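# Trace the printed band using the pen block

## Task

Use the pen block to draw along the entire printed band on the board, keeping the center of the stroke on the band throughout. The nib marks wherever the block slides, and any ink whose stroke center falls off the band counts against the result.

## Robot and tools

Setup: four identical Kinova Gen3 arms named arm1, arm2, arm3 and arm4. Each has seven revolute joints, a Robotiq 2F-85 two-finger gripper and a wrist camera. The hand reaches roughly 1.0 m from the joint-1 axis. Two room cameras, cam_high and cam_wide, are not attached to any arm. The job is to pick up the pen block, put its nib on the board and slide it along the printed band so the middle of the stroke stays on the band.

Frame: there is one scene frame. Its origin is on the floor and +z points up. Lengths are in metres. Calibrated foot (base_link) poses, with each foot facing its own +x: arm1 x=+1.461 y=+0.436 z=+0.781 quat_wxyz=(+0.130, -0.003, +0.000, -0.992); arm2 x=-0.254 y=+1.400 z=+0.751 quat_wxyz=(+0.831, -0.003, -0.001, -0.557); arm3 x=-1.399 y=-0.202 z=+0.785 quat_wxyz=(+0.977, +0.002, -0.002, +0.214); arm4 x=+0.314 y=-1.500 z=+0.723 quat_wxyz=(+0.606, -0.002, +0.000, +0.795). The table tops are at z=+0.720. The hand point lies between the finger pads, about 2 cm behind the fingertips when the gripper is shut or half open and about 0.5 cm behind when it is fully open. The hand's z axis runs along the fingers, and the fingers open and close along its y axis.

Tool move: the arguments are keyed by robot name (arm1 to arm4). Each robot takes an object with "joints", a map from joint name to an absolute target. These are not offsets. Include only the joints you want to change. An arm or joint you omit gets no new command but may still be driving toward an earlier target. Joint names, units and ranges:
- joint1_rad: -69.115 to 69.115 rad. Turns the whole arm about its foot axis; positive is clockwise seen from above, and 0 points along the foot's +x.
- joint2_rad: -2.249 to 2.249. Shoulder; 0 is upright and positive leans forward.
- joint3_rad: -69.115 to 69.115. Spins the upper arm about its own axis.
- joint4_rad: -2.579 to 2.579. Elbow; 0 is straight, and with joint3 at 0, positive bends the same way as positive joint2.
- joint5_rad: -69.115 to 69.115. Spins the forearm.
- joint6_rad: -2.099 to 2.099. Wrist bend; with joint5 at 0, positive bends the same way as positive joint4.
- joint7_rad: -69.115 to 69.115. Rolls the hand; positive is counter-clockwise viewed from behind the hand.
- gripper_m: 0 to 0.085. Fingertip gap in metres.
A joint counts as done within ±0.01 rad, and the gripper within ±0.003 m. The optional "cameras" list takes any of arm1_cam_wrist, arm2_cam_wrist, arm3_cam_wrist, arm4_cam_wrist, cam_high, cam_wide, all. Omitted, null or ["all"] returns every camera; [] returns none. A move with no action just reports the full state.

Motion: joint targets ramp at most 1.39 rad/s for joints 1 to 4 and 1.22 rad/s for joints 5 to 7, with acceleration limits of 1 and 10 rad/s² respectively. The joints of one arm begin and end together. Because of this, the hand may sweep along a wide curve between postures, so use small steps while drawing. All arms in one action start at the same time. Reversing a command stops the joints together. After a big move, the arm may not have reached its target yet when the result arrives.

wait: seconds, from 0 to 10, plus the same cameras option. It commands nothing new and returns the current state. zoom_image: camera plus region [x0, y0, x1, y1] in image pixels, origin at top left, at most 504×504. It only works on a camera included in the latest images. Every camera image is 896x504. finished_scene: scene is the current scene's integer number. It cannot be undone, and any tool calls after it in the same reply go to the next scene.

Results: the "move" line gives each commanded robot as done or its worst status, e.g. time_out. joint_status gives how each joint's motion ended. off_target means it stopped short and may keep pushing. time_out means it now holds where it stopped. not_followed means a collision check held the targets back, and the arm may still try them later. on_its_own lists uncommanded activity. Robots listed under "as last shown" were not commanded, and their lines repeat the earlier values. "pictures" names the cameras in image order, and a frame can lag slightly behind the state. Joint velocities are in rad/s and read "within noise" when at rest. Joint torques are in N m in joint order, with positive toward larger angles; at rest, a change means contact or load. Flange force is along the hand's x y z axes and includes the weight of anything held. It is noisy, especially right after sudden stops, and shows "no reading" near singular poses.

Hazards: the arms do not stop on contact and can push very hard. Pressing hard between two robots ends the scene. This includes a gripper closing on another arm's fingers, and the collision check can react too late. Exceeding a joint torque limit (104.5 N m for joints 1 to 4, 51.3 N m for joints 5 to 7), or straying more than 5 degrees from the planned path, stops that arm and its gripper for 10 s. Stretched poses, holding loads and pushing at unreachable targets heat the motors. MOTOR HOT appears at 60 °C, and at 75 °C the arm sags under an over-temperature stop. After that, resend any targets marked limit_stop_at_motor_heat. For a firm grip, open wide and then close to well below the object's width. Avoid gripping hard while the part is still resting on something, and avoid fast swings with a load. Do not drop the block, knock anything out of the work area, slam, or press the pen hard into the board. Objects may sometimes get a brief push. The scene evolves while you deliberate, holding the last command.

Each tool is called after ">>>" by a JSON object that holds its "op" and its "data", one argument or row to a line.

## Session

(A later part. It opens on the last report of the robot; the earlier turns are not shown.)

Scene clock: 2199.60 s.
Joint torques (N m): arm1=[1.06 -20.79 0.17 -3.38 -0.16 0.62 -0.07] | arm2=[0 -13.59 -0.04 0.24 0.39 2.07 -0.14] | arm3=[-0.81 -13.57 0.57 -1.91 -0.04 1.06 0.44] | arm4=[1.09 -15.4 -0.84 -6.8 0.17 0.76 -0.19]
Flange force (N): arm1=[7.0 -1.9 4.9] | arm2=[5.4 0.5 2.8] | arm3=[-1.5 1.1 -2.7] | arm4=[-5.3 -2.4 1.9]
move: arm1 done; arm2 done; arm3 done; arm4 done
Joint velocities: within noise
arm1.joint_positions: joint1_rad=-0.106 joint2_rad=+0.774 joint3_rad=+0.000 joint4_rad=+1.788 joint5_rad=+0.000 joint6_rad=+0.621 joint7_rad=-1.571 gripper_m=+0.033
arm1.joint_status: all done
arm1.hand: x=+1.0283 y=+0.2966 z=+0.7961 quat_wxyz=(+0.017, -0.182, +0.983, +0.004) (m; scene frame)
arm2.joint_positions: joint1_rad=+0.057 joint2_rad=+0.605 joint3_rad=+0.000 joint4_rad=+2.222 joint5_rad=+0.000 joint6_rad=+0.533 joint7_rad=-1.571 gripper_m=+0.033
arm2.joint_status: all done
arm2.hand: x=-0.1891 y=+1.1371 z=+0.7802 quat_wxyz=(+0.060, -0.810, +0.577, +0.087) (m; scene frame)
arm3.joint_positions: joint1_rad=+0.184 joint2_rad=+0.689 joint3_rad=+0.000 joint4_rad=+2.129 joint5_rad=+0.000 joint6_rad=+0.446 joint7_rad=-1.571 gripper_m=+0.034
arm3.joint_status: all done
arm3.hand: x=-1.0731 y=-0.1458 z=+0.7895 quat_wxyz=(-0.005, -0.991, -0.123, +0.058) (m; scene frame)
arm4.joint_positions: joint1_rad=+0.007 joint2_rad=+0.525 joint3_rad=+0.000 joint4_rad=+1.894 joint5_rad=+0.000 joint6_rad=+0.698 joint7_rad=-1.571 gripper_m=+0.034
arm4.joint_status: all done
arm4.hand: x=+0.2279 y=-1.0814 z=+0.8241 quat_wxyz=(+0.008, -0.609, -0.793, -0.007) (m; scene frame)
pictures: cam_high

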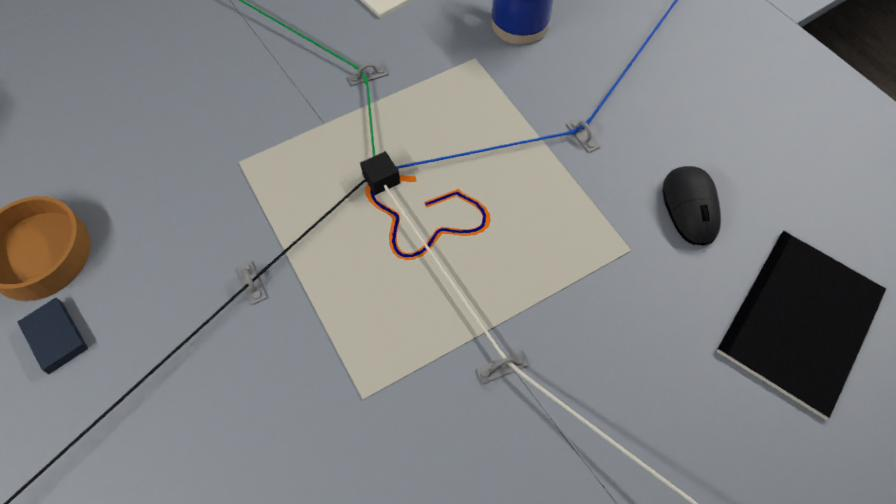

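>>> {"op": "move", "data": {
  "arm1": {"joints": {"joint4_rad": 1.7980}},
  "arm2": {"joints": {"joint4_rad": 2.2222}},
  "arm3": {"joints": {"joint4_rad": 2.1215}},
  "arm4": {"joints": {"joint4_rad": 1.8965}},
  "cameras": []
}}

>>> {"op": "move", "data": {
  "arm1": {"joints": {"joint4_rad": 1.8071}},
  "arm2": {"joints": {"joint4_rad": 2.2215}},
  "arm3": {"joints": {"joint4_rad": 2.1145}},
  "arm4": {"joints": {"joint4_rad": 1.9003}},
  "cameras": ["cam_high"]
}}

>>> {"op": "zoom_image", "data": {
  "camera": "cam_high",
  "region": [360, 140, 432, 200]
}}

Scene clock: 2220.47 s.
Joint torques (N m): arm1=[1.05 -20.63 0.16 -3.09 -0.16 0.73 -0.08] | arm2=[0.04 -13.73 -0.17 -0.12 0.3 2.11 -0.16] | arm3=[-0.85 -13.72 0.56 -2.09 -0.04 1.01 0.45] | arm4=[1.12 -15.34 -0.83 -6.7 0.19 0.78 -0.21]
Flange force (N): arm1=[7.4 -1.8 4.9] | arm2=[4.4 0.4 3.7] | arm3=[-1.6 1.2 -2.6] | arm4=[-5.1 -2.4 1.8]
move: arm1 done; arm2 done; arm3 done; arm4 done
Joint velocities: within noise
arm1.joint_positions: joint1_rad=-0.106 joint2_rad=+0.774 joint3_rad=+0.000 joint4_rad=+1.798 joint5_rad=+0.000 joint6_rad=+0.621 joint7_rad=-1.571 gripper_m=+0.033
arm1.joint_status: all done
arm1.hand: x=+1.0337 y=+0.2986 z=+0.7945 quat_wxyz=(+0.022, -0.182, +0.983, +0.005) (m; scene frame)
arm2.joint_positions: joint1_rad=+0.057 joint2_rad=+0.605 joint3_rad=+0.000 joint4_rad=+2.222 joint5_rad=+0.000 joint6_rad=+0.533 joint7_rad=-1.571 gripper_m=+0.033
arm2.joint_status: all done
arm2.hand: x=-0.1892 y=+1.1375 z=+0.7802 quat_wxyz=(+0.060, -0.810, +0.577, +0.087) (m; scene frame)
arm3.joint_positions: joint1_rad=+0.184 joint2_rad=+0.689 joint3_rad=+0.000 joint4_rad=+2.122 joint5_rad=+0.000 joint6_rad=+0.446 joint7_rad=-1.571 gripper_m=+0.034
arm3.joint_status: all done
arm3.hand: x=-1.0687 y=-0.1447 z=+0.7900 quat_wxyz=(-0.005, -0.991, -0.123, +0.055) (m; scene frame)
arm4.joint_positions: joint1_rad=+0.007 joint2_rad=+0.525 joint3_rad=+0.000 joint4_rad=+1.896 joint5_rad=+0.000 joint6_rad=+0.698 joint7_rad=-1.571 gripper_m=+0.034
arm4.joint_status: all done
arm4.hand: x=+0.2283 y=-1.0830 z=+0.8234 quat_wxyz=(+0.007, -0.609, -0.793, -0.006) (m; scene frame)
pictures: none
No camera images: "cameras" was empty.

Scene clock: 2221.00 s.
Joint torques (N m): arm1=[1.08 -20.57 0.11 -3.24 -0.15 0.66 -0.07] | arm2=[0.03 -13.87 -0.14 -0.25 0.34 1.9 -0.16] | arm3=[-0.83 -13.88 0.55 -2.17 -0.03 0.93 0.48] | arm4=[1.08 -15.23 -0.85 -6.61 0.18 0.85 -0.19]
Flange force (N): arm1=[6.8 -1.9 4.8] | arm2=[4.6 0.4 3.4] | arm3=[-1.4 1.1 -2.6] | arm4=[-5.1 -2.4 1.8]
move: arm1 done; arm2 done; arm3 done; arm4 done
Joint velocities: within noise
arm1.joint_positions: joint1_rad=-0.106 joint2_rad=+0.774 joint3_rad=+0.000 joint4_rad=+1.807 joint5_rad=+0.000 joint6_rad=+0.621 joint7_rad=-1.571 gripper_m=+0.033
arm1.joint_status: all done
arm1.hand: x=+1.0385 y=+0.3005 z=+0.7931 quat_wxyz=(+0.026, -0.182, +0.983, +0.006) (m; scene frame)
arm2.joint_positions: joint1_rad=+0.057 joint2_rad=+0.605 joint3_rad=+0.000 joint4_rad=+2.222 joint5_rad=+0.000 joint6_rad=+0.533 joint7_rad=-1.571 gripper_m=+0.033
arm2.joint_status: all done
arm2.hand: x=-0.1891 y=+1.1371 z=+0.7802 quat_wxyz=(+0.060, -0.810, +0.577, +0.087) (m; scene frame)
arm3.joint_positions: joint1_rad=+0.184 joint2_rad=+0.689 joint3_rad=+0.000 joint4_rad=+2.115 joint5_rad=+0.000 joint6_rad=+0.446 joint7_rad=-1.571 gripper_m=+0.034
arm3.joint_status: all done
arm3.hand: x=-1.0646 y=-0.1437 z=+0.7905 quat_wxyz=(-0.004, -0.991, -0.123, +0.051) (m; scene frame)
arm4.joint_positions: joint1_rad=+0.007 joint2_rad=+0.525 joint3_rad=+0.000 joint4_rad=+1.900 joint5_rad=+0.000 joint6_rad=+0.698 joint7_rad=-1.571 gripper_m=+0.034
arm4.joint_status: all done
arm4.hand: x=+0.2289 y=-1.0850 z=+0.8226 quat_wxyz=(+0.006, -0.609, -0.793, -0.005) (m; scene frame)
pictures: cam_high

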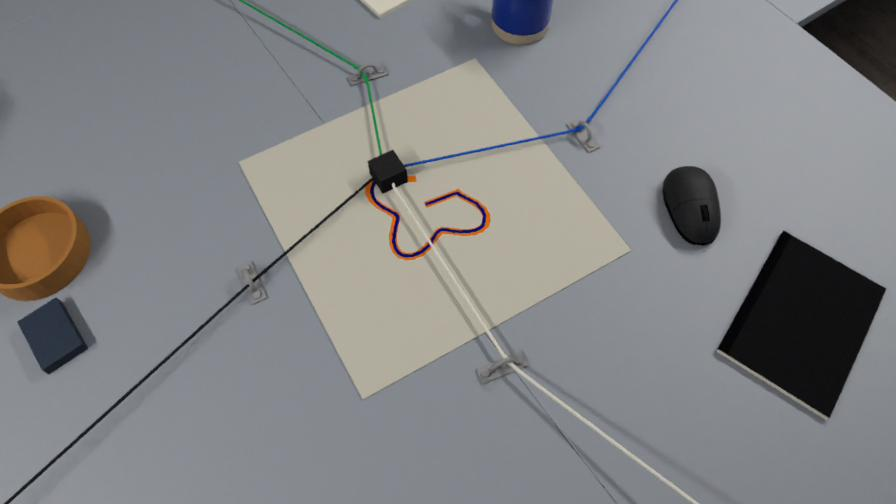

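Scaled by 7.000 from the camera's 896x504 image, which has a finer 1280x720 frame.

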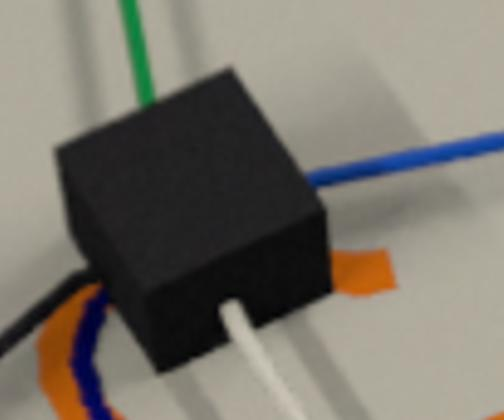

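>>> {"op": "move", "data": {
  "arm1": {"joints": {"joint4_rad": 1.8165}},
  "arm2": {"joints": {"joint4_rad": 2.2193}},
  "arm3": {"joints": {"joint4_rad": 2.1085}},
  "arm4": {"joints": {"joint4_rad": 1.9055}},
  "cameras": []
}}

>>> {"op": "move", "data": {
  "arm1": {"joints": {"joint4_rad": 1.8250}},
  "arm2": {"joints": {"joint4_rad": 2.2164}},
  "arm3": {"joints": {"joint4_rad": 2.1030}},
  "arm4": {"joints": {"joint4_rad": 1.9105}},
  "cameras": ["cam_high"]
}}

>>> {"op": "zoom_image", "data": {
  "camera": "cam_high",
  "region": [360, 140, 432, 200]
}}

>>> {"op": "move", "data": {
  "arm1": {"joints": {"joint4_rad": 1.8405}},
  "arm2": {"joints": {"joint4_rad": 2.2094}},
  "arm3": {"joints": {"joint4_rad": 2.0935}},
  "arm4": {"joints": {"joint4_rad": 1.9212}},
  "cameras": ["cam_high"]
}}

>>> {"op": "zoom_image", "data": {
  "camera": "cam_high",
  "region": [365, 145, 437, 205]
}}

Scene clock: 2243.90 s.
Joint torques (N m): arm1=[1.06 -20.38 0.12 -3 -0.16 0.76 -0.07] | arm2=[-0.06 -14.09 -0.12 -0.88 0.35 1.58 -0.11] | arm3=[-0.9 -14.02 0.55 -2.42 -0.04 0.82 0.43] | arm4=[1.1 -15.12 -0.8 -6.29 0.17 1.04 -0.2]
Flange force (N): arm1=[7.0 -1.9 4.8] | arm2=[3.5 0.5 3.4] | arm3=[-1.7 1.3 -2.6] | arm4=[-4.6 -2.4 1.9]
move: arm1 done; arm2 done; arm3 done; arm4 done
Joint velocities: within noise
arm1.joint_positions: joint1_rad=-0.106 joint2_rad=+0.774 joint3_rad=+0.000 joint4_rad=+1.816 joint5_rad=+0.000 joint6_rad=+0.621 joint7_rad=-1.571 gripper_m=+0.033
arm1.joint_status: all done
arm1.hand: x=+1.0436 y=+0.3024 z=+0.7917 quat_wxyz=(+0.031, -0.182, +0.983, +0.006) (m; scene frame)
arm2.joint_positions: joint1_rad=+0.057 joint2_rad=+0.605 joint3_rad=+0.000 joint4_rad=+2.219 joint5_rad=+0.000 joint6_rad=+0.533 joint7_rad=-1.571 gripper_m=+0.033
arm2.joint_status: all done
arm2.hand: x=-0.1887 y=+1.1358 z=+0.7803 quat_wxyz=(+0.059, -0.810, +0.577, +0.086) (m; scene frame)
arm3.joint_positions: joint1_rad=+0.184 joint2_rad=+0.689 joint3_rad=+0.000 joint4_rad=+2.109 joint5_rad=+0.000 joint6_rad=+0.446 joint7_rad=-1.571 gripper_m=+0.034
arm3.joint_status: all done
arm3.hand: x=-1.0610 y=-0.1428 z=+0.7910 quat_wxyz=(-0.004, -0.991, -0.123, +0.048) (m; scene frame)
arm4.joint_positions: joint1_rad=+0.007 joint2_rad=+0.525 joint3_rad=+0.000 joint4_rad=+1.905 joint5_rad=+0.000 joint6_rad=+0.698 joint7_rad=-1.571 gripper_m=+0.034
arm4.joint_status: all done
arm4.hand: x=+0.2296 y=-1.0878 z=+0.8215 quat_wxyz=(+0.004, -0.609, -0.793, -0.004) (m; scene frame)
pictures: none
No camera images: "cameras" was empty.

Scene clock: 2244.43 s.
Joint torques (N m): arm1=[1.09 -20.2 0.12 -2.48 -0.17 1.03 -0.07] | arm2=[-0.04 -14.32 -0.08 -1.25 0.31 1.45 -0.09] | arm3=[-0.84 -14 0.58 -2.41 -0.04 0.91 0.46] | arm4=[1.1 -15.04 -0.82 -6.12 0.18 1.08 -0.2]
Flange force (N): arm1=[7.9 -1.9 5.0] | arm2=[3.0 0.3 3.9] | arm3=[-1.8 1.1 -2.5] | arm4=[-4.3 -2.3 1.8]
move: arm1 done; arm2 done; arm3 done; arm4 done
Joint velocities: within noise
arm1.joint_positions: joint1_rad=-0.106 joint2_rad=+0.774 joint3_rad=+0.000 joint4_rad=+1.825 joint5_rad=+0.000 joint6_rad=+0.621 joint7_rad=-1.571 gripper_m=+0.033
arm1.joint_status: all done
arm1.hand: x=+1.0482 y=+0.3042 z=+0.7904 quat_wxyz=(+0.035, -0.182, +0.983, +0.007) (m; scene frame)
arm2.joint_positions: joint1_rad=+0.057 joint2_rad=+0.605 joint3_rad=+0.000 joint4_rad=+2.216 joint5_rad=+0.000 joint6_rad=+0.533 joint7_rad=-1.571 gripper_m=+0.033
arm2.joint_status: all done
arm2.hand: x=-0.1881 y=+1.1342 z=+0.7804 quat_wxyz=(+0.058, -0.810, +0.577, +0.085) (m; scene frame)
arm3.joint_positions: joint1_rad=+0.184 joint2_rad=+0.689 joint3_rad=+0.000 joint4_rad=+2.103 joint5_rad=+0.000 joint6_rad=+0.446 joint7_rad=-1.571 gripper_m=+0.034
arm3.joint_status: all done
arm3.hand: x=-1.0578 y=-0.1420 z=+0.7914 quat_wxyz=(-0.004, -0.991, -0.123, +0.045) (m; scene frame)
arm4.joint_positions: joint1_rad=+0.007 joint2_rad=+0.525 joint3_rad=+0.000 joint4_rad=+1.910 joint5_rad=+0.000 joint6_rad=+0.698 joint7_rad=-1.571 gripper_m=+0.034
arm4.joint_status: all done
arm4.hand: x=+0.2303 y=-1.0904 z=+0.8205 quat_wxyz=(+0.002, -0.609, -0.793, -0.002) (m; scene frame)
pictures: cam_high

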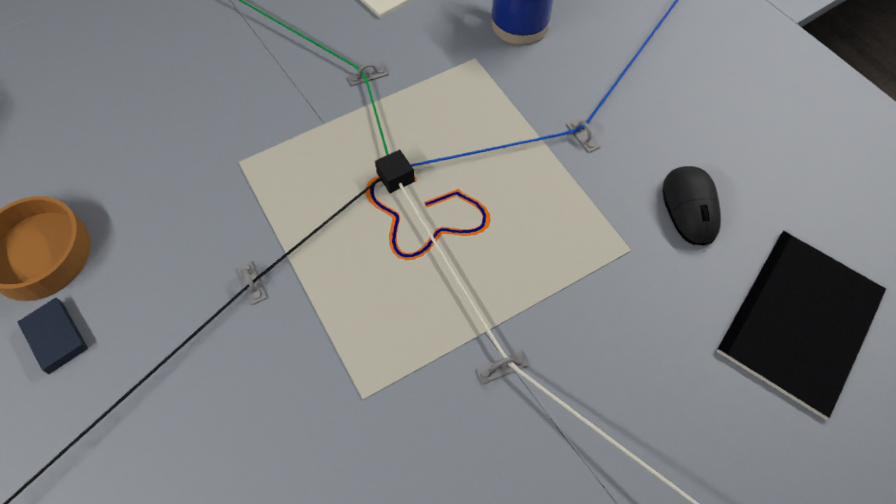

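Scaled by 7.000 from the camera's 896x504 image, which has a finer 1280x720 frame.

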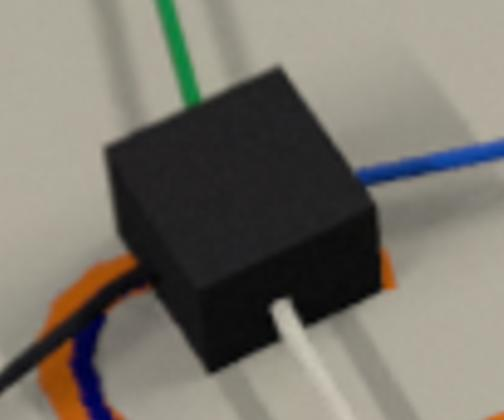

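Scene clock: 2245.03 s.
Joint torques (N m): arm1=[1.12 -19.91 0.12 -2.2 -0.16 1.13 -0.06] | arm2=[0.05 -14.37 -0.09 -1.3 0.33 1.49 -0.05] | arm3=[-0.82 -14.11 0.55 -2.44 -0.03 0.9 0.43] | arm4=[1.11 -14.97 -0.83 -6.2 0.16 1.03 -0.19]
Flange force (N): arm1=[8.0 -1.9 4.8] | arm2=[2.9 0.0 4.0] | arm3=[-1.6 1.2 -2.5] | arm4=[-4.7 -2.4 1.9]
move: arm1 done; arm2 done; arm3 done; arm4 done
Joint velocities: within noise
arm1.joint_positions: joint1_rad=-0.106 joint2_rad=+0.774 joint3_rad=+0.000 joint4_rad=+1.840 joint5_rad=+0.000 joint6_rad=+0.621 joint7_rad=-1.571 gripper_m=+0.033
arm1.joint_status: all done
arm1.hand: x=+1.0566 y=+0.3074 z=+0.7883 quat_wxyz=(+0.043, -0.182, +0.982, +0.009) (m; scene frame)
arm2.joint_positions: joint1_rad=+0.057 joint2_rad=+0.605 joint3_rad=+0.000 joint4_rad=+2.209 joint5_rad=+0.000 joint6_rad=+0.533 joint7_rad=-1.571 gripper_m=+0.033
arm2.joint_status: all done
arm2.hand: x=-0.1867 y=+1.1302 z=+0.7807 quat_wxyz=(+0.056, -0.810, +0.578, +0.082) (m; scene frame)
arm3.joint_positions: joint1_rad=+0.184 joint2_rad=+0.689 joint3_rad=+0.000 joint4_rad=+2.094 joint5_rad=+0.000 joint6_rad=+0.446 joint7_rad=-1.571 gripper_m=+0.034
arm3.joint_status: all done
arm3.hand: x=-1.0523 y=-0.1406 z=+0.7922 quat_wxyz=(-0.003, -0.992, -0.123, +0.041) (m; scene frame)
arm4.joint_positions: joint1_rad=+0.007 joint2_rad=+0.525 joint3_rad=+0.000 joint4_rad=+1.921 joint5_rad=+0.000 joint6_rad=+0.698 joint7_rad=-1.571 gripper_m=+0.034
arm4.joint_status: all done
arm4.hand: x=+0.2319 y=-1.0961 z=+0.8183 quat_wxyz=(-0.003, -0.609, -0.793, +0.001) (m; scene frame)
pictures: cam_high

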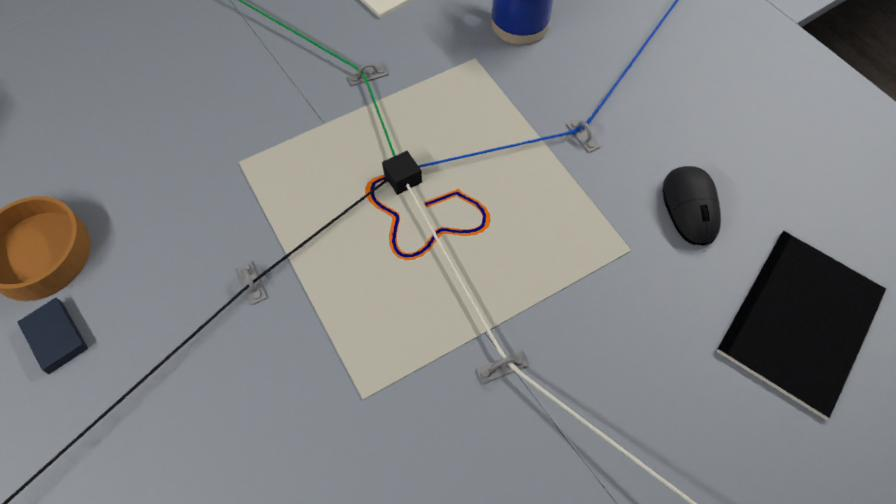

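Scaled by 7.000 from the camera's 896x504 image, which has a finer 1280x720 frame.

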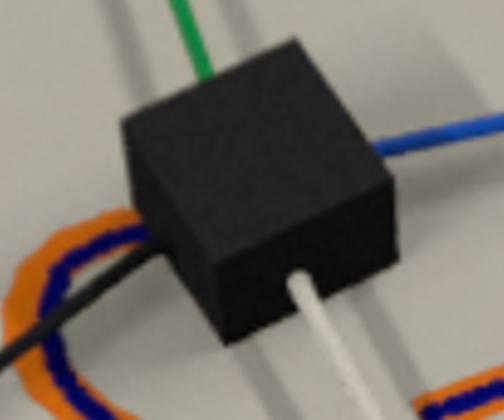

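>>> {"op": "move", "data": {
  "arm1": {"joints": {"joint4_rad": 1.8542}},
  "arm2": {"joints": {"joint4_rad": 2.2015}},
  "arm3": {"joints": {"joint4_rad": 2.0845}},
  "arm4": {"joints": {"joint4_rad": 1.9314}},
  "cameras": []
}}

>>> {"op": "move", "data": {
  "arm1": {"joints": {"joint4_rad": 1.8659}},
  "arm2": {"joints": {"joint4_rad": 2.1985}},
  "arm3": {"joints": {"joint4_rad": 2.0751}},
  "arm4": {"joints": {"joint4_rad": 1.9359}},
  "cameras": ["cam_high"]
}}

>>> {"op": "zoom_image", "data": {
  "camera": "cam_high",
  "region": [365, 145, 437, 205]
}}

Scene clock: 2267.17 s.
Joint torques (N m): arm1=[1.11 -19.88 0.14 -2.28 -0.16 1.01 -0.1] | arm2=[0 -14.52 -0.1 -1.68 0.32 1.25 -0.13] | arm3=[-0.84 -14.29 0.58 -2.73 -0.04 0.77 0.46] | arm4=[1.11 -14.9 -0.83 -6.21 0.18 0.99 -0.19]
Flange force (N): arm1=[7.7 -1.9 4.7] | arm2=[2.5 0.3 3.6] | arm3=[-1.9 1.1 -2.5] | arm4=[-4.9 -2.4 1.9]
move: arm1 done; arm2 done; arm3 done; arm4 done
Joint velocities: within noise
arm1.joint_positions: joint1_rad=-0.106 joint2_rad=+0.774 joint3_rad=+0.000 joint4_rad=+1.854 joint5_rad=+0.000 joint6_rad=+0.621 joint7_rad=-1.571 gripper_m=+0.033
arm1.joint_status: all done
arm1.hand: x=+1.0640 y=+0.3103 z=+0.7865 quat_wxyz=(+0.049, -0.182, +0.982, +0.010) (m; scene frame)
arm2.joint_positions: joint1_rad=+0.057 joint2_rad=+0.605 joint3_rad=+0.000 joint4_rad=+2.202 joint5_rad=+0.000 joint6_rad=+0.533 joint7_rad=-1.571 gripper_m=+0.033
arm2.joint_status: all done
arm2.hand: x=-0.1852 y=+1.1257 z=+0.7810 quat_wxyz=(+0.054, -0.811, +0.578, +0.079) (m; scene frame)
arm3.joint_positions: joint1_rad=+0.184 joint2_rad=+0.689 joint3_rad=+0.000 joint4_rad=+2.085 joint5_rad=+0.000 joint6_rad=+0.446 joint7_rad=-1.571 gripper_m=+0.034
arm3.joint_status: all done
arm3.hand: x=-1.0470 y=-0.1393 z=+0.7930 quat_wxyz=(-0.003, -0.992, -0.123, +0.036) (m; scene frame)
arm4.joint_positions: joint1_rad=+0.007 joint2_rad=+0.525 joint3_rad=+0.000 joint4_rad=+1.931 joint5_rad=+0.000 joint6_rad=+0.698 joint7_rad=-1.571 gripper_m=+0.034
arm4.joint_status: all done
arm4.hand: x=+0.2333 y=-1.1016 z=+0.8163 quat_wxyz=(-0.007, -0.609, -0.793, +0.004) (m; scene frame)
pictures: none
No camera images: "cameras" was empty.

Scene clock: 2267.73 s.
Joint torques (N m): arm1=[1.1 -19.52 0.12 -1.7 -0.15 1.31 -0.09] | arm2=[-0.04 -14.63 -0.23 -1.66 0.31 1.17 -0.12] | arm3=[-0.86 -14.47 0.57 -2.98 -0.07 0.61 0.43] | arm4=[1.11 -14.82 -0.79 -5.92 0.16 1.13 -0.2]
Flange force (N): arm1=[8.4 -1.8 4.6] | arm2=[2.8 0.5 3.5] | arm3=[-2.0 1.3 -2.6] | arm4=[-4.4 -2.4 2.0]
move: arm1 done; arm2 done; arm3 done; arm4 done
Joint velocities: within noise
arm1.joint_positions: joint1_rad=-0.106 joint2_rad=+0.774 joint3_rad=+0.000 joint4_rad=+1.866 joint5_rad=+0.000 joint6_rad=+0.621 joint7_rad=-1.571 gripper_m=+0.033
arm1.joint_status: all done
arm1.hand: x=+1.0704 y=+0.3127 z=+0.7851 quat_wxyz=(+0.055, -0.182, +0.982, +0.011) (m; scene frame)
arm2.joint_positions: joint1_rad=+0.057 joint2_rad=+0.605 joint3_rad=+0.000 joint4_rad=+2.198 joint5_rad=+0.000 joint6_rad=+0.533 joint7_rad=-1.571 gripper_m=+0.033
arm2.joint_status: all done
arm2.hand: x=-0.1846 y=+1.1240 z=+0.7812 quat_wxyz=(+0.053, -0.811, +0.578, +0.078) (m; scene frame)
arm3.joint_positions: joint1_rad=+0.184 joint2_rad=+0.689 joint3_rad=+0.000 joint4_rad=+2.075 joint5_rad=+0.000 joint6_rad=+0.446 joint7_rad=-1.571 gripper_m=+0.034
arm3.joint_status: all done
arm3.hand: x=-1.0415 y=-0.1379 z=+0.7939 quat_wxyz=(-0.002, -0.992, -0.123, +0.032) (m; scene frame)
arm4.joint_positions: joint1_rad=+0.007 joint2_rad=+0.525 joint3_rad=+0.000 joint4_rad=+1.936 joint5_rad=+0.000 joint6_rad=+0.698 joint7_rad=-1.571 gripper_m=+0.034
arm4.joint_status: all done
arm4.hand: x=+0.2340 y=-1.1040 z=+0.8155 quat_wxyz=(-0.008, -0.609, -0.793, +0.006) (m; scene frame)
pictures: cam_high

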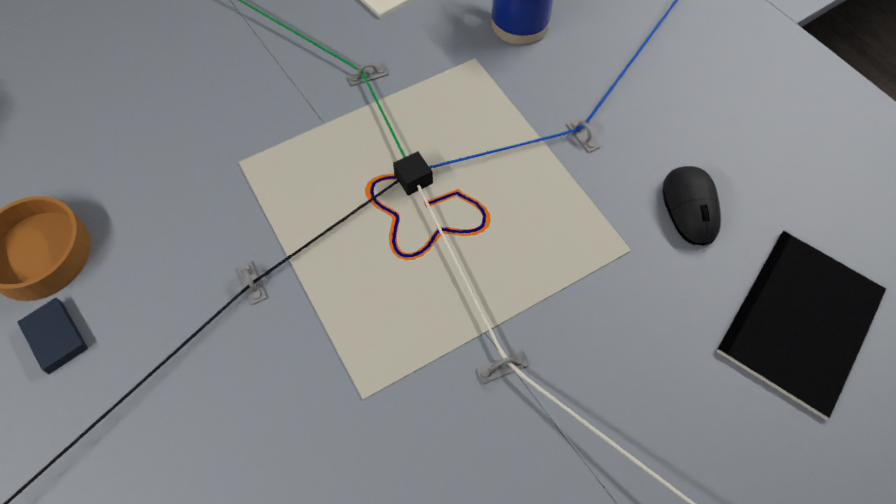

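Scaled by 7.000 from the camera's 896x504 image, which has a finer 1280x720 frame.

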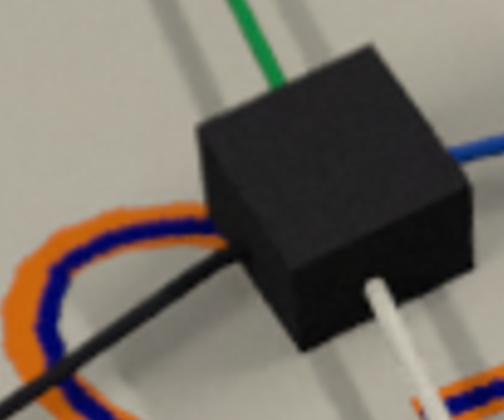

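>>> {"op": "move", "data": {
  "arm1": {"joints": {"joint4_rad": 1.8717}},
  "arm2": {"joints": {"joint4_rad": 2.1972}},
  "arm3": {"joints": {"joint4_rad": 2.0699}},
  "arm4": {"joints": {"joint4_rad": 1.9366}},
  "cameras": ["cam_high"]
}}

>>> {"op": "zoom_image", "data": {
  "camera": "cam_high",
  "region": [365, 145, 437, 205]
}}

>>> {"op": "zoom_image", "data": {
  "camera": "cam_high",
  "region": [350, 150, 510, 275]
}}

Scene clock: 2278.63 s.
Joint torques (N m): arm1=[1.18 -19.5 0.11 -1.62 -0.16 1.3 -0.08] | arm2=[0.03 -14.63 -0.02 -1.68 0.34 1.26 -0.15] | arm3=[-0.85 -14.48 0.54 -2.92 -0.04 0.64 0.44] | arm4=[1.1 -14.78 -0.83 -6.04 0.19 1.05 -0.2]
Flange force (N): arm1=[8.6 -2.0 4.6] | arm2=[2.7 0.2 3.8] | arm3=[-1.7 1.2 -2.6] | arm4=[-4.6 -2.3 1.8]
move: arm1 done; arm2 done; arm3 done; arm4 done
Joint velocities: within noise
arm1.joint_positions: joint1_rad=-0.106 joint2_rad=+0.774 joint3_rad=+0.000 joint4_rad=+1.872 joint5_rad=+0.000 joint6_rad=+0.621 joint7_rad=-1.571 gripper_m=+0.033
arm1.joint_status: all done
arm1.hand: x=+1.0736 y=+0.3139 z=+0.7844 quat_wxyz=(+0.058, -0.182, +0.982, +0.011) (m; scene frame)
arm2.joint_positions: joint1_rad=+0.057 joint2_rad=+0.605 joint3_rad=+0.000 joint4_rad=+2.197 joint5_rad=+0.000 joint6_rad=+0.533 joint7_rad=-1.571 gripper_m=+0.033
arm2.joint_status: all done
arm2.hand: x=-0.1843 y=+1.1233 z=+0.7812 quat_wxyz=(+0.053, -0.811, +0.578, +0.077) (m; scene frame)
arm3.joint_positions: joint1_rad=+0.184 joint2_rad=+0.689 joint3_rad=+0.000 joint4_rad=+2.070 joint5_rad=+0.000 joint6_rad=+0.446 joint7_rad=-1.571 gripper_m=+0.034
arm3.joint_status: all done
arm3.hand: x=-1.0385 y=-0.1371 z=+0.7944 quat_wxyz=(-0.002, -0.992, -0.123, +0.029) (m; scene frame)
arm4.joint_positions: joint1_rad=+0.007 joint2_rad=+0.525 joint3_rad=+0.000 joint4_rad=+1.937 joint5_rad=+0.000 joint6_rad=+0.698 joint7_rad=-1.571 gripper_m=+0.034
arm4.joint_status: all done
arm4.hand: x=+0.2341 y=-1.1044 z=+0.8153 quat_wxyz=(-0.009, -0.609, -0.793, +0.006) (m; scene frame)
pictures: cam_high

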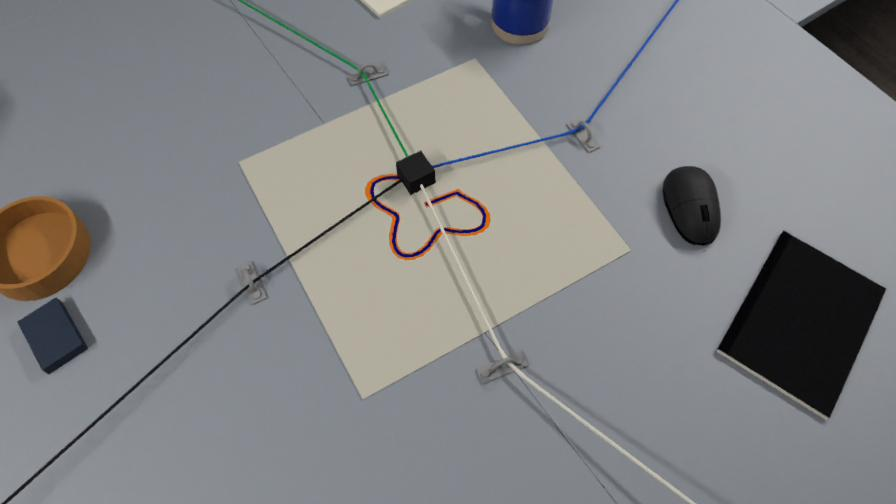

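Scaled by 7.000 from the camera's 896x504 image, which has a finer 1280x720 frame.

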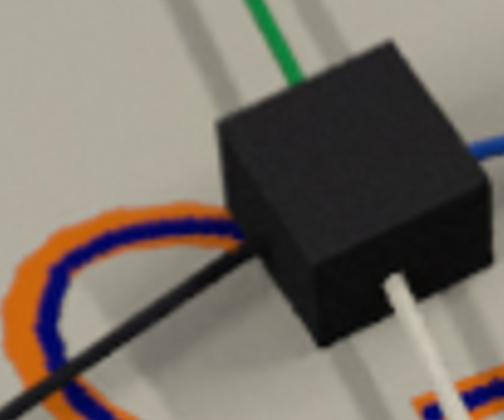

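Scaled by 3.150 from the camera's 896x504 image, which has a finer 1280x720 frame.

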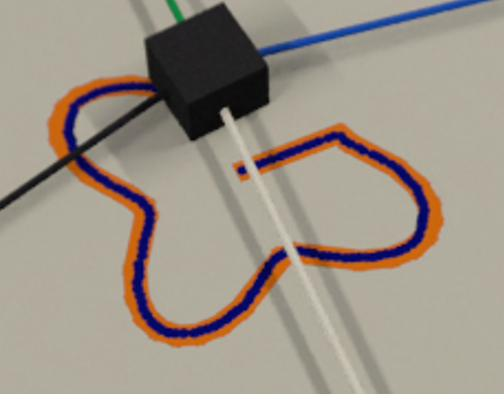

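>>> {"op": "move", "data": {
  "arm1": {"joints": {"joint2_rad": 0.8074, "joint4_rad": 1.8331, "joint6_rad": 0.5011}},
  "arm2": {"joints": {"joint2_rad": 0.6082, "joint4_rad": 2.2311, "joint6_rad": 0.3023}},
  "arm3": {"joints": {"joint2_rad": 0.7728, "joint4_rad": 1.9728, "joint6_rad": 0.3960}},
  "arm4": {"joints": {"joint2_rad": 0.6846, "joint4_rad": 1.8202, "joint6_rad": 0.6368}},
  "cameras": ["cam_high"]
}}

>>> {"op": "zoom_image", "data": {
  "camera": "cam_high",
  "region": [365, 145, 437, 205]
}}

Scene clock: 2329.50 s.
Joint torques (N m): arm1=[1.05 -21.22 0.17 -3.9 -0.15 -0.11 -0.09] | arm2=[-0.08 -15.64 -0.21 -3.4 0.32 -0.2 -0.1] | arm3=[-0.88 -16.33 0.57 -4.09 -0.03 0.05 0.44] | arm4=[1.03 -17.57 -0.75 -7.32 0.19 0.09 -0.21]
Flange force (N): arm1=[4.8 -2.1 5.4] | arm2=[-0.3 0.0 4.1] | arm3=[-3.3 1.2 -2.9] | arm4=[-8.0 -2.5 0.5]
move: arm1 done; arm2 done; arm3 done; arm4 done
Joint velocities: within noise
arm1.joint_positions: joint1_rad=-0.106 joint2_rad=+0.807 joint3_rad=+0.000 joint4_rad=+1.833 joint5_rad=+0.000 joint6_rad=+0.501 joint7_rad=-1.571 gripper_m=+0.033
arm1.joint_status: all done
arm1.hand: x=+1.0267 y=+0.2960 z=+0.7731 quat_wxyz=(-0.003, -0.182, +0.983, +0.000) (m; scene frame)
arm2.joint_positions: joint1_rad=+0.057 joint2_rad=+0.608 joint3_rad=+0.000 joint4_rad=+2.231 joint5_rad=+0.000 joint6_rad=+0.302 joint7_rad=-1.571 gripper_m=+0.033
arm2.joint_status: all done
arm2.hand: x=-0.1681 y=+1.0761 z=+0.7714 quat_wxyz=(-0.003, -0.814, +0.580, -0.001) (m; scene frame)
arm3.joint_positions: joint1_rad=+0.184 joint2_rad=+0.773 joint3_rad=+0.000 joint4_rad=+1.973 joint5_rad=+0.000 joint6_rad=+0.396 joint7_rad=-1.571 gripper_m=+0.034
arm3.joint_status: all done
arm3.hand: x=-0.9901 y=-0.1249 z=+0.7720 quat_wxyz=(+0.002, -0.992, -0.123, -0.002) (m; scene frame)
arm4.joint_positions: joint1_rad=+0.007 joint2_rad=+0.685 joint3_rad=+0.000 joint4_rad=+1.820 joint5_rad=+0.000 joint6_rad=+0.637 joint7_rad=-1.571 gripper_m=+0.034
arm4.joint_status: all done
arm4.hand: x=+0.2213 y=-1.0562 z=+0.7688 quat_wxyz=(-0.002, -0.609, -0.793, +0.000) (m; scene frame)
pictures: cam_high

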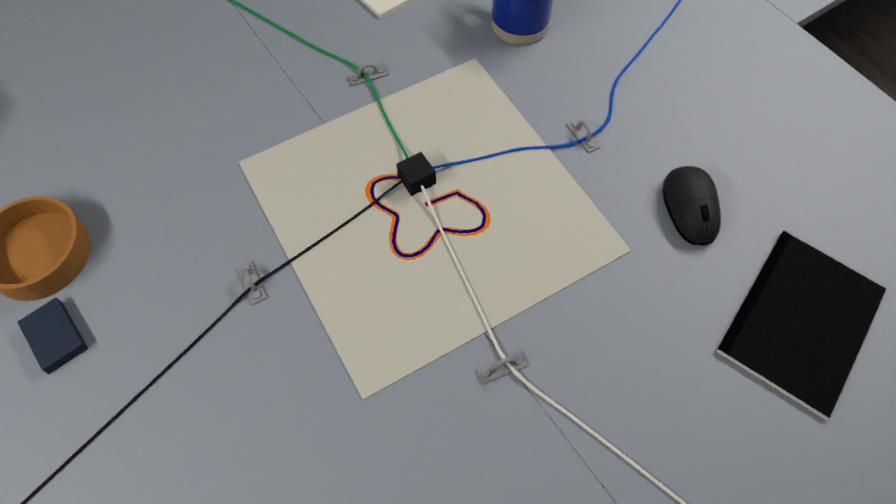

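Scaled by 7.000 from the camera's 896x504 image, which has a finer 1280x720 frame.

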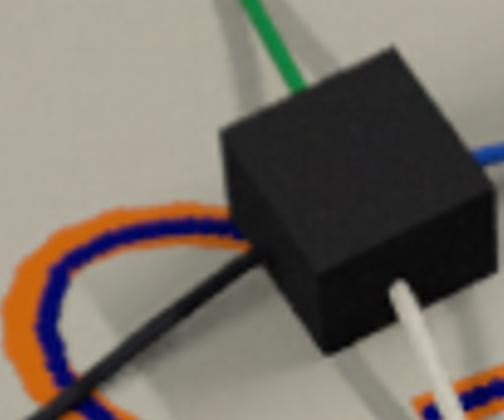

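>>> {"op": "move", "data": {
  "arm1": {"joints": {"joint2_rad": 0.8489, "joint4_rad": 1.8340, "joint6_rad": 0.4587}},
  "arm2": {"joints": {"joint2_rad": 0.6634, "joint4_rad": 2.2375, "joint6_rad": 0.2407}},
  "arm3": {"joints": {"joint2_rad": 0.8186, "joint4_rad": 1.9731, "joint6_rad": 0.3499}},
  "arm4": {"joints": {"joint2_rad": 0.7227, "joint4_rad": 1.8296, "joint6_rad": 0.5893}},
  "cameras": ["cam_high"]
}}

>>> {"op": "move", "data": {
  "arm1": {"joints": {"gripper_m": 0.07}},
  "arm2": {"joints": {"gripper_m": 0.07}},
  "arm3": {"joints": {"gripper_m": 0.07}},
  "arm4": {"joints": {"gripper_m": 0.07}},
  "cameras": ["cam_high"]
}}

>>> {"op": "zoom_image", "data": {
  "camera": "cam_high",
  "region": [365, 145, 437, 205]
}}

Scene clock: 2349.13 s.
Joint torques (N m): arm1=[1.11 -21.4 0.15 -3.59 -0.15 -0.1 -0.06] | arm2=[0 -16.01 -0.09 -2.87 0.28 -0.21 -0.12] | arm3=[-0.91 -16.67 0.57 -3.69 -0.03 0.03 0.46] | arm4=[1.05 -17.78 -0.82 -7 0.19 0.08 -0.22]
Flange force (N): arm1=[4.3 -2.3 5.5] | arm2=[-0.5 -0.2 4.1] | arm3=[-3.0 1.4 -2.9] | arm4=[-8.1 -2.6 0.1]
move: arm1 done; arm2 done; arm3 done; arm4 done
Joint velocities: within noise
arm1.joint_positions: joint1_rad=-0.106 joint2_rad=+0.849 joint3_rad=+0.000 joint4_rad=+1.834 joint5_rad=+0.000 joint6_rad=+0.459 joint7_rad=-1.571 gripper_m=+0.033
arm1.joint_status: all done
arm1.hand: x=+1.0266 y=+0.2960 z=+0.7541 quat_wxyz=(-0.003, -0.182, +0.983, +0.000) (m; scene frame)
arm2.joint_positions: joint1_rad=+0.057 joint2_rad=+0.663 joint3_rad=+0.000 joint4_rad=+2.237 joint5_rad=+0.000 joint6_rad=+0.241 joint7_rad=-1.571 gripper_m=+0.033
arm2.joint_status: all done
arm2.hand: x=-0.1681 y=+1.0759 z=+0.7524 quat_wxyz=(-0.003, -0.814, +0.580, -0.001) (m; scene frame)
arm3.joint_positions: joint1_rad=+0.184 joint2_rad=+0.819 joint3_rad=+0.000 joint4_rad=+1.973 joint5_rad=+0.000 joint6_rad=+0.350 joint7_rad=-1.571 gripper_m=+0.034
arm3.joint_status: all done
arm3.hand: x=-0.9901 y=-0.1248 z=+0.7530 quat_wxyz=(+0.002, -0.992, -0.123, -0.002) (m; scene frame)
arm4.joint_positions: joint1_rad=+0.007 joint2_rad=+0.723 joint3_rad=+0.000 joint4_rad=+1.830 joint5_rad=+0.000 joint6_rad=+0.589 joint7_rad=-1.571 gripper_m=+0.034
arm4.joint_status: all done
arm4.hand: x=+0.2213 y=-1.0563 z=+0.7498 quat_wxyz=(-0.002, -0.609, -0.793, +0.000) (m; scene frame)
pictures: cam_high

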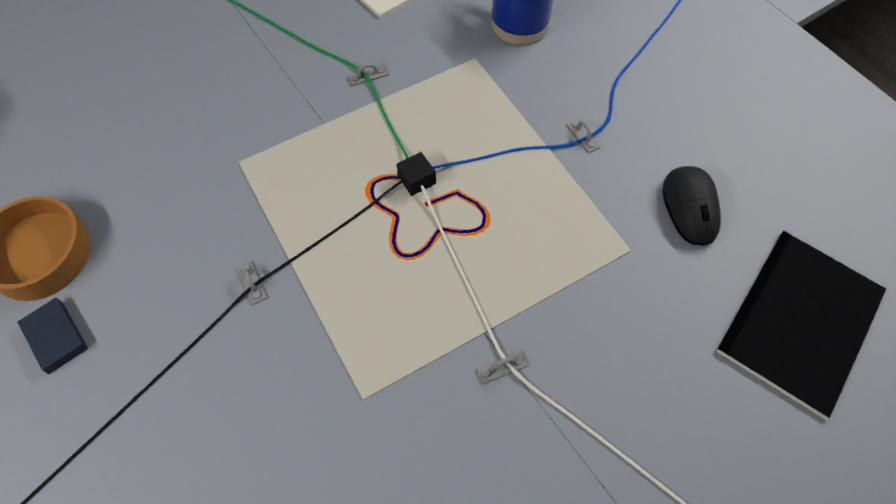

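Scene clock: 2350.10 s.
Joint torques (N m): arm1=[1.11 -21.03 0.1 -3.47 -0.15 -0.07 -0.08] | arm2=[-0.08 -15.62 -0.21 -2.75 0.38 -0.19 -0.08] | arm3=[-0.89 -16.24 0.57 -3.56 -0.06 0.04 0.44] | arm4=[1.03 -17.33 -0.77 -6.8 0.17 0.09 -0.22]
Flange force (N): arm1=[4.3 -2.3 4.7] | arm2=[-0.4 -0.2 3.0] | arm3=[-2.9 1.4 -3.9] | arm4=[-8.0 -2.5 -0.8]
move: arm1 done; arm2 done; arm3 done; arm4 done
Joint velocities: within noise
arm1.joint_positions: joint1_rad=-0.106 joint2_rad=+0.849 joint3_rad=+0.000 joint4_rad=+1.834 joint5_rad=+0.000 joint6_rad=+0.459 joint7_rad=-1.571 gripper_m=+0.070
arm1.joint_status: all done
arm1.hand: x=+1.0266 y=+0.2960 z=+0.7541 quat_wxyz=(-0.003, -0.182, +0.983, +0.000) (m; scene frame)
arm2.joint_positions: joint1_rad=+0.057 joint2_rad=+0.663 joint3_rad=+0.000 joint4_rad=+2.237 joint5_rad=+0.000 joint6_rad=+0.241 joint7_rad=-1.571 gripper_m=+0.070
arm2.joint_status: all done
arm2.hand: x=-0.1681 y=+1.0759 z=+0.7524 quat_wxyz=(-0.003, -0.814, +0.580, -0.001) (m; scene frame)
arm3.joint_positions: joint1_rad=+0.184 joint2_rad=+0.819 joint3_rad=+0.000 joint4_rad=+1.973 joint5_rad=+0.000 joint6_rad=+0.350 joint7_rad=-1.571 gripper_m=+0.070
arm3.joint_status: all done
arm3.hand: x=-0.9901 y=-0.1248 z=+0.7530 quat_wxyz=(+0.002, -0.992, -0.123, -0.002) (m; scene frame)
arm4.joint_positions: joint1_rad=+0.007 joint2_rad=+0.723 joint3_rad=+0.000 joint4_rad=+1.830 joint5_rad=+0.000 joint6_rad=+0.589 joint7_rad=-1.571 gripper_m=+0.070
arm4.joint_status: all done
arm4.hand: x=+0.2213 y=-1.0563 z=+0.7498 quat_wxyz=(-0.002, -0.609, -0.793, +0.000) (m; scene frame)
pictures: cam_high

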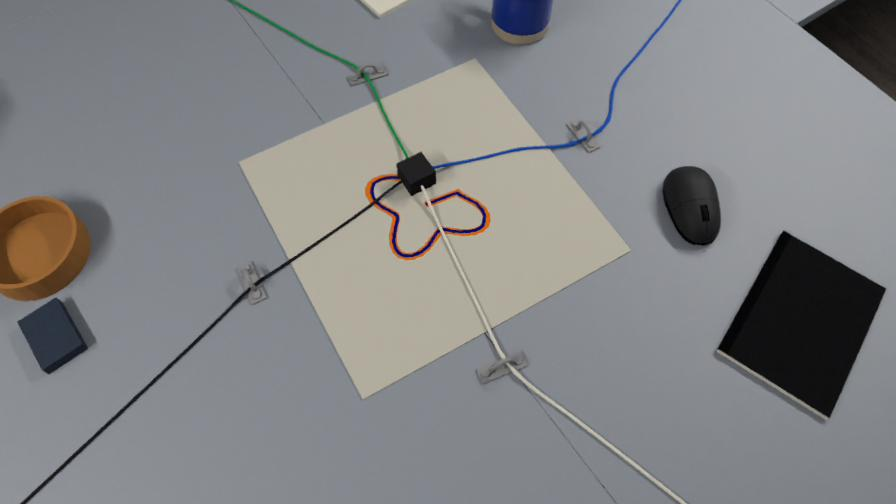

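Scaled by 7.000 from the camera's 896x504 image, which has a finer 1280x720 frame.

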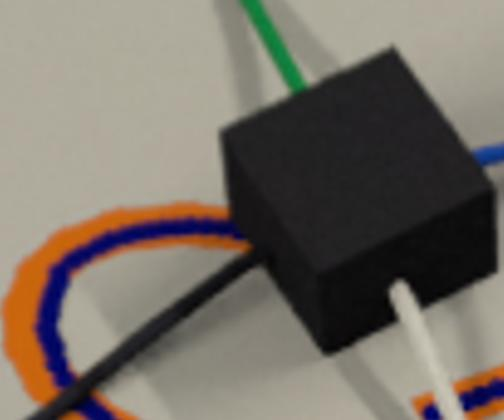

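>>> {"op": "move", "data": {
  "arm1": {"joints": {"gripper_m": 0.045}},
  "arm2": {"joints": {"gripper_m": 0.045}},
  "arm4": {"joints": {"joint2_rad": 0.7127, "joint4_rad": 1.8270, "joint6_rad": 0.6018}},
  "cameras": []
}}

>>> {"op": "move", "data": {
  "arm1": {"joints": {"gripper_m": 0.025}},
  "arm2": {"joints": {"gripper_m": 0.030}},
  "arm3": {"joints": {"gripper_m": 0.030}},
  "arm4": {"joints": {"gripper_m": 0.025}},
  "cameras": ["cam_high"]
}}

Scene clock: 2764.17 s.
Joint torques (N m): arm1=[1.04 -21 0.11 -3.4 -0.13 -0.07 -0.06] | arm2=[-0.05 -15.7 -0.09 -2.8 0.35 -0.13 -0.18] | arm3=[-0.91 -16.19 0.59 -3.56 -0.06 0.04 0.43] | arm4=[1.01 -17.24 -0.81 -6.87 0.15 0.09 -0.21]
Flange force (N): arm1=[4.5 -2.2 4.7] | arm2=[-0.7 0.0 3.4] | arm3=[-3.0 1.4 -4.0] | arm4=[-8.0 -2.5 -0.8]
move: arm1 done; arm2 done; arm4 done
Joint velocities: within noise
arm1.joint_positions: joint1_rad=-0.106 joint2_rad=+0.849 joint3_rad=+0.000 joint4_rad=+1.834 joint5_rad=+0.000 joint6_rad=+0.459 joint7_rad=-1.571 gripper_m=+0.045
arm1.joint_status: all done
arm1.hand: x=+1.0266 y=+0.2960 z=+0.7541 quat_wxyz=(-0.003, -0.182, +0.983, +0.000) (m; scene frame)
arm2.joint_positions: joint1_rad=+0.057 joint2_rad=+0.663 joint3_rad=+0.000 joint4_rad=+2.237 joint5_rad=+0.000 joint6_rad=+0.241 joint7_rad=-1.571 gripper_m=+0.045
arm2.joint_status: all done
arm2.hand: x=-0.1681 y=+1.0759 z=+0.7524 quat_wxyz=(-0.003, -0.814, +0.580, -0.001) (m; scene frame)
arm3: as last shown
arm4.joint_positions: joint1_rad=+0.007 joint2_rad=+0.713 joint3_rad=+0.000 joint4_rad=+1.827 joint5_rad=+0.000 joint6_rad=+0.602 joint7_rad=-1.571 gripper_m=+0.070
arm4.joint_status: all done
arm4.hand: x=+0.2213 y=-1.0561 z=+0.7548 quat_wxyz=(-0.002, -0.609, -0.793, +0.000) (m; scene frame)
pictures: none
No camera images: "cameras" was empty.

Scene clock: 2765.00 s.
Joint torques (N m): arm1=[0.95 -17.8 -0.05 -2.17 -0.15 0.08 -0.07] | arm2=[-0.11 -11.05 -0.33 -2.82 0.4 -0.75 -0.04] | arm3=[-0.97 -13.24 0.33 -2.85 -0.12 -0.04 0.47] | arm4=[1.03 -14.9 -0.78 -6 0.2 0.06 -0.2]
Flange force (N): arm1=[5.1 -1.9 -2.0] | arm2=[-2.5 -0.3 -12.2] | arm3=[-3.0 1.5 -11.3] | arm4=[-8.1 -2.6 -6.1]
move: arm1 off_target; arm2 off_target; arm3 off_target; arm4 off_target
Joint velocities: within noise
arm1.joint_positions: joint1_rad=-0.106 joint2_rad=+0.849 joint3_rad=+0.000 joint4_rad=+1.834 joint5_rad=+0.000 joint6_rad=+0.459 joint7_rad=-1.571 gripper_m=+0.034
arm1.joint_status: gripper_m off_target (ended at +0.034, target +0.025)
arm1.hand: x=+1.0266 y=+0.2960 z=+0.7541 quat_wxyz=(-0.003, -0.182, +0.983, +0.000) (m; scene frame)
arm2.joint_positions: joint1_rad=+0.057 joint2_rad=+0.663 joint3_rad=+0.000 joint4_rad=+2.237 joint5_rad=+0.000 joint6_rad=+0.241 joint7_rad=-1.571 gripper_m=+0.034
arm2.joint_status: gripper_m off_target (ended at +0.034, target +0.030)
arm2.hand: x=-0.1681 y=+1.0759 z=+0.7524 quat_wxyz=(-0.003, -0.814, +0.580, -0.001) (m; scene frame)
arm3.joint_positions: joint1_rad=+0.184 joint2_rad=+0.819 joint3_rad=+0.000 joint4_rad=+1.973 joint5_rad=+0.000 joint6_rad=+0.350 joint7_rad=-1.571 gripper_m=+0.034
arm3.joint_status: gripper_m off_target (ended at +0.034, target +0.030)
arm3.hand: x=-0.9900 y=-0.1248 z=+0.7530 quat_wxyz=(+0.002, -0.992, -0.123, -0.002) (m; scene frame)
arm4.joint_positions: joint1_rad=+0.007 joint2_rad=+0.713 joint3_rad=+0.000 joint4_rad=+1.827 joint5_rad=+0.000 joint6_rad=+0.602 joint7_rad=-1.571 gripper_m=+0.033
arm4.joint_status: gripper_m off_target (ended at +0.033, target +0.025)
arm4.hand: x=+0.2213 y=-1.0561 z=+0.7549 quat_wxyz=(-0.002, -0.609, -0.793, +0.000) (m; scene frame)
pictures: cam_high

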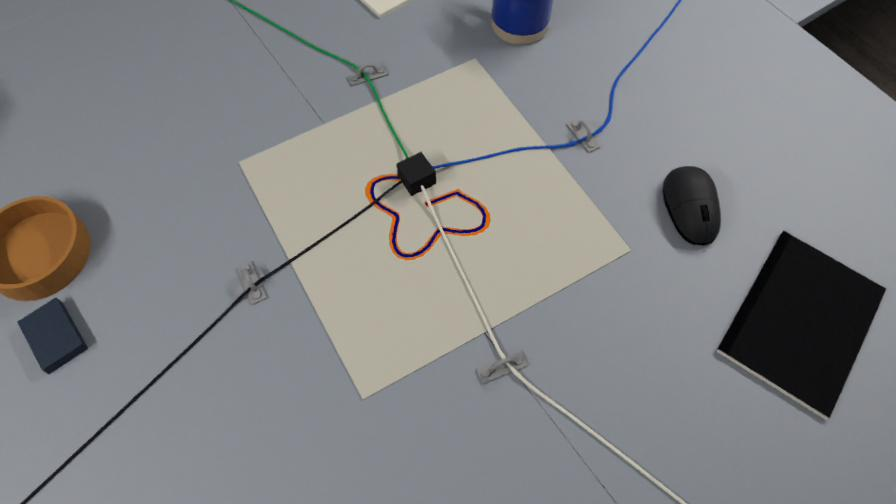

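>>> {"op": "move", "data": {
  "arm1": {"joints": {"gripper_m": 0.060}},
  "arm2": {"joints": {"gripper_m": 0.060}},
  "arm3": {"joints": {"gripper_m": 0.060}},
  "arm4": {"joints": {"gripper_m": 0.060}},
  "cameras": []
}}

>>> {"op": "move", "data": {
  "arm1": {"joints": {"gripper_m": 0.034}},
  "arm2": {"joints": {"gripper_m": 0.034}},
  "arm3": {"joints": {"gripper_m": 0.034}},
  "arm4": {"joints": {"gripper_m": 0.034}},
  "cameras": []
}}

>>> {"op": "move", "data": {
  "arm1": {"joints": {"gripper_m": 0.032}},
  "arm2": {"joints": {"gripper_m": 0.032}},
  "arm3": {"joints": {"gripper_m": 0.032}},
  "arm4": {"joints": {"gripper_m": 0.032}},
  "cameras": []
}}

Scene clock: 2786.57 s.
Joint torques (N m): arm1=[1.03 -20.96 0.14 -3.44 -0.16 -0.08 -0.08] | arm2=[-0.07 -15.66 -0.16 -2.79 0.35 -0.17 -0.09] | arm3=[-0.9 -16.24 0.58 -3.53 -0.03 0.04 0.45] | arm4=[0.99 -17.24 -0.79 -6.9 0.19 0.11 -0.21]
Flange force (N): arm1=[4.4 -2.1 4.6] | arm2=[-0.6 -0.1 3.2] | arm3=[-2.9 1.3 -3.9] | arm4=[-8.1 -2.5 -0.8]
move: arm1 done; arm2 done; arm3 done; arm4 done
Joint velocities: within noise
arm1.joint_positions: joint1_rad=-0.106 joint2_rad=+0.849 joint3_rad=+0.000 joint4_rad=+1.834 joint5_rad=+0.000 joint6_rad=+0.459 joint7_rad=-1.571 gripper_m=+0.060
arm1.joint_status: all done
arm1.hand: x=+1.0266 y=+0.2960 z=+0.7541 quat_wxyz=(-0.003, -0.182, +0.983, +0.000) (m; scene frame)
arm2.joint_positions: joint1_rad=+0.057 joint2_rad=+0.663 joint3_rad=+0.000 joint4_rad=+2.237 joint5_rad=+0.000 joint6_rad=+0.241 joint7_rad=-1.571 gripper_m=+0.060
arm2.joint_status: all done
arm2.hand: x=-0.1681 y=+1.0759 z=+0.7524 quat_wxyz=(-0.003, -0.814, +0.580, -0.001) (m; scene frame)
arm3.joint_positions: joint1_rad=+0.184 joint2_rad=+0.819 joint3_rad=+0.000 joint4_rad=+1.973 joint5_rad=+0.000 joint6_rad=+0.350 joint7_rad=-1.571 gripper_m=+0.060
arm3.joint_status: all done
arm3.hand: x=-0.9901 y=-0.1248 z=+0.7530 quat_wxyz=(+0.002, -0.992, -0.123, -0.002) (m; scene frame)
arm4.joint_positions: joint1_rad=+0.007 joint2_rad=+0.713 joint3_rad=+0.000 joint4_rad=+1.827 joint5_rad=+0.000 joint6_rad=+0.602 joint7_rad=-1.571 gripper_m=+0.060
arm4.joint_status: all done
arm4.hand: x=+0.2213 y=-1.0561 z=+0.7548 quat_wxyz=(-0.002, -0.609, -0.793, +0.000) (m; scene frame)
pictures: none
No camera images: "cameras" was empty.

Scene clock: 2787.30 s.
Joint torques (N m): arm1=[1 -20.65 0.09 -3.32 -0.14 -0.09 -0.1] | arm2=[-0.1 -15.11 -0.13 -2.75 0.3 -0.21 -0.12] | arm3=[-0.89 -16.47 0.55 -3.66 -0.04 0.04 0.46] | arm4=[1.02 -17.28 -0.79 -6.85 0.18 0.12 -0.19]
Flange force (N): arm1=[4.5 -2.0 3.8] | arm2=[-0.7 0.1 1.4] | arm3=[-3.1 1.3 -3.4] | arm4=[-7.9 -2.6 -0.7]
move: arm1 done; arm2 done; arm3 done; arm4 done
Joint velocities: within noise
arm1.joint_positions: joint1_rad=-0.106 joint2_rad=+0.849 joint3_rad=+0.000 joint4_rad=+1.834 joint5_rad=+0.000 joint6_rad=+0.459 joint7_rad=-1.571 gripper_m=+0.035
arm1.joint_status: all done
arm1.hand: x=+1.0266 y=+0.2960 z=+0.7541 quat_wxyz=(-0.003, -0.182, +0.983, +0.000) (m; scene frame)
arm2.joint_positions: joint1_rad=+0.057 joint2_rad=+0.663 joint3_rad=+0.000 joint4_rad=+2.237 joint5_rad=+0.000 joint6_rad=+0.241 joint7_rad=-1.571 gripper_m=+0.035
arm2.joint_status: all done
arm2.hand: x=-0.1681 y=+1.0759 z=+0.7524 quat_wxyz=(-0.003, -0.814, +0.580, -0.002) (m; scene frame)
arm3.joint_positions: joint1_rad=+0.184 joint2_rad=+0.819 joint3_rad=+0.000 joint4_rad=+1.973 joint5_rad=+0.000 joint6_rad=+0.350 joint7_rad=-1.571 gripper_m=+0.035
arm3.joint_status: all done
arm3.hand: x=-0.9900 y=-0.1248 z=+0.7530 quat_wxyz=(+0.002, -0.992, -0.123, -0.002) (m; scene frame)
arm4.joint_positions: joint1_rad=+0.007 joint2_rad=+0.713 joint3_rad=+0.000 joint4_rad=+1.827 joint5_rad=+0.000 joint6_rad=+0.602 joint7_rad=-1.571 gripper_m=+0.035
arm4.joint_status: all done
arm4.hand: x=+0.2213 y=-1.0561 z=+0.7549 quat_wxyz=(-0.002, -0.609, -0.793, +0.000) (m; scene frame)
pictures: none
No camera images: "cameras" was empty.

Scene clock: 2787.90 s.
Joint torques (N m): arm1=[1.03 -18.26 0.1 -3.12 -0.11 -0.46 -0.08] | arm2=[-0.08 -11.18 -0.29 -3.49 0.33 -1.13 -0.08] | arm3=[-0.59 -13.64 0.85 -3.49 0 -0.37 0.44] | arm4=[0.97 -14.7 -0.83 -6.47 0.2 -0.32 -0.22]
Flange force (N): arm1=[3.5 -2.2 -2.2] | arm2=[-3.7 -0.3 -12.9] | arm3=[-4.0 0.6 -11.2] | arm4=[-9.2 -2.5 -7.2]
move: arm1 done; arm2 done; arm3 done; arm4 done
Joint velocities: within noise
arm1.joint_positions: joint1_rad=-0.106 joint2_rad=+0.849 joint3_rad=+0.000 joint4_rad=+1.834 joint5_rad=+0.000 joint6_rad=+0.459 joint7_rad=-1.571 gripper_m=+0.034
arm1.joint_status: all done
arm1.hand: x=+1.0266 y=+0.2960 z=+0.7541 quat_wxyz=(-0.003, -0.182, +0.983, +0.000) (m; scene frame)
arm2.joint_positions: joint1_rad=+0.057 joint2_rad=+0.663 joint3_rad=+0.000 joint4_rad=+2.237 joint5_rad=+0.000 joint6_rad=+0.241 joint7_rad=-1.571 gripper_m=+0.034
arm2.joint_status: all done
arm2.hand: x=-0.1681 y=+1.0759 z=+0.7524 quat_wxyz=(-0.003, -0.814, +0.580, -0.002) (m; scene frame)
arm3.joint_positions: joint1_rad=+0.184 joint2_rad=+0.819 joint3_rad=+0.000 joint4_rad=+1.973 joint5_rad=+0.000 joint6_rad=+0.350 joint7_rad=-1.571 gripper_m=+0.034
arm3.joint_status: all done
arm3.hand: x=-0.9901 y=-0.1248 z=+0.7530 quat_wxyz=(+0.002, -0.992, -0.123, -0.002) (m; scene frame)
arm4.joint_positions: joint1_rad=+0.007 joint2_rad=+0.713 joint3_rad=+0.000 joint4_rad=+1.827 joint5_rad=+0.000 joint6_rad=+0.602 joint7_rad=-1.571 gripper_m=+0.034
arm4.joint_status: all done
arm4.hand: x=+0.2213 y=-1.0561 z=+0.7548 quat_wxyz=(-0.002, -0.609, -0.793, +0.000) (m; scene frame)
pictures: none
No camera images: "cameras" was empty.


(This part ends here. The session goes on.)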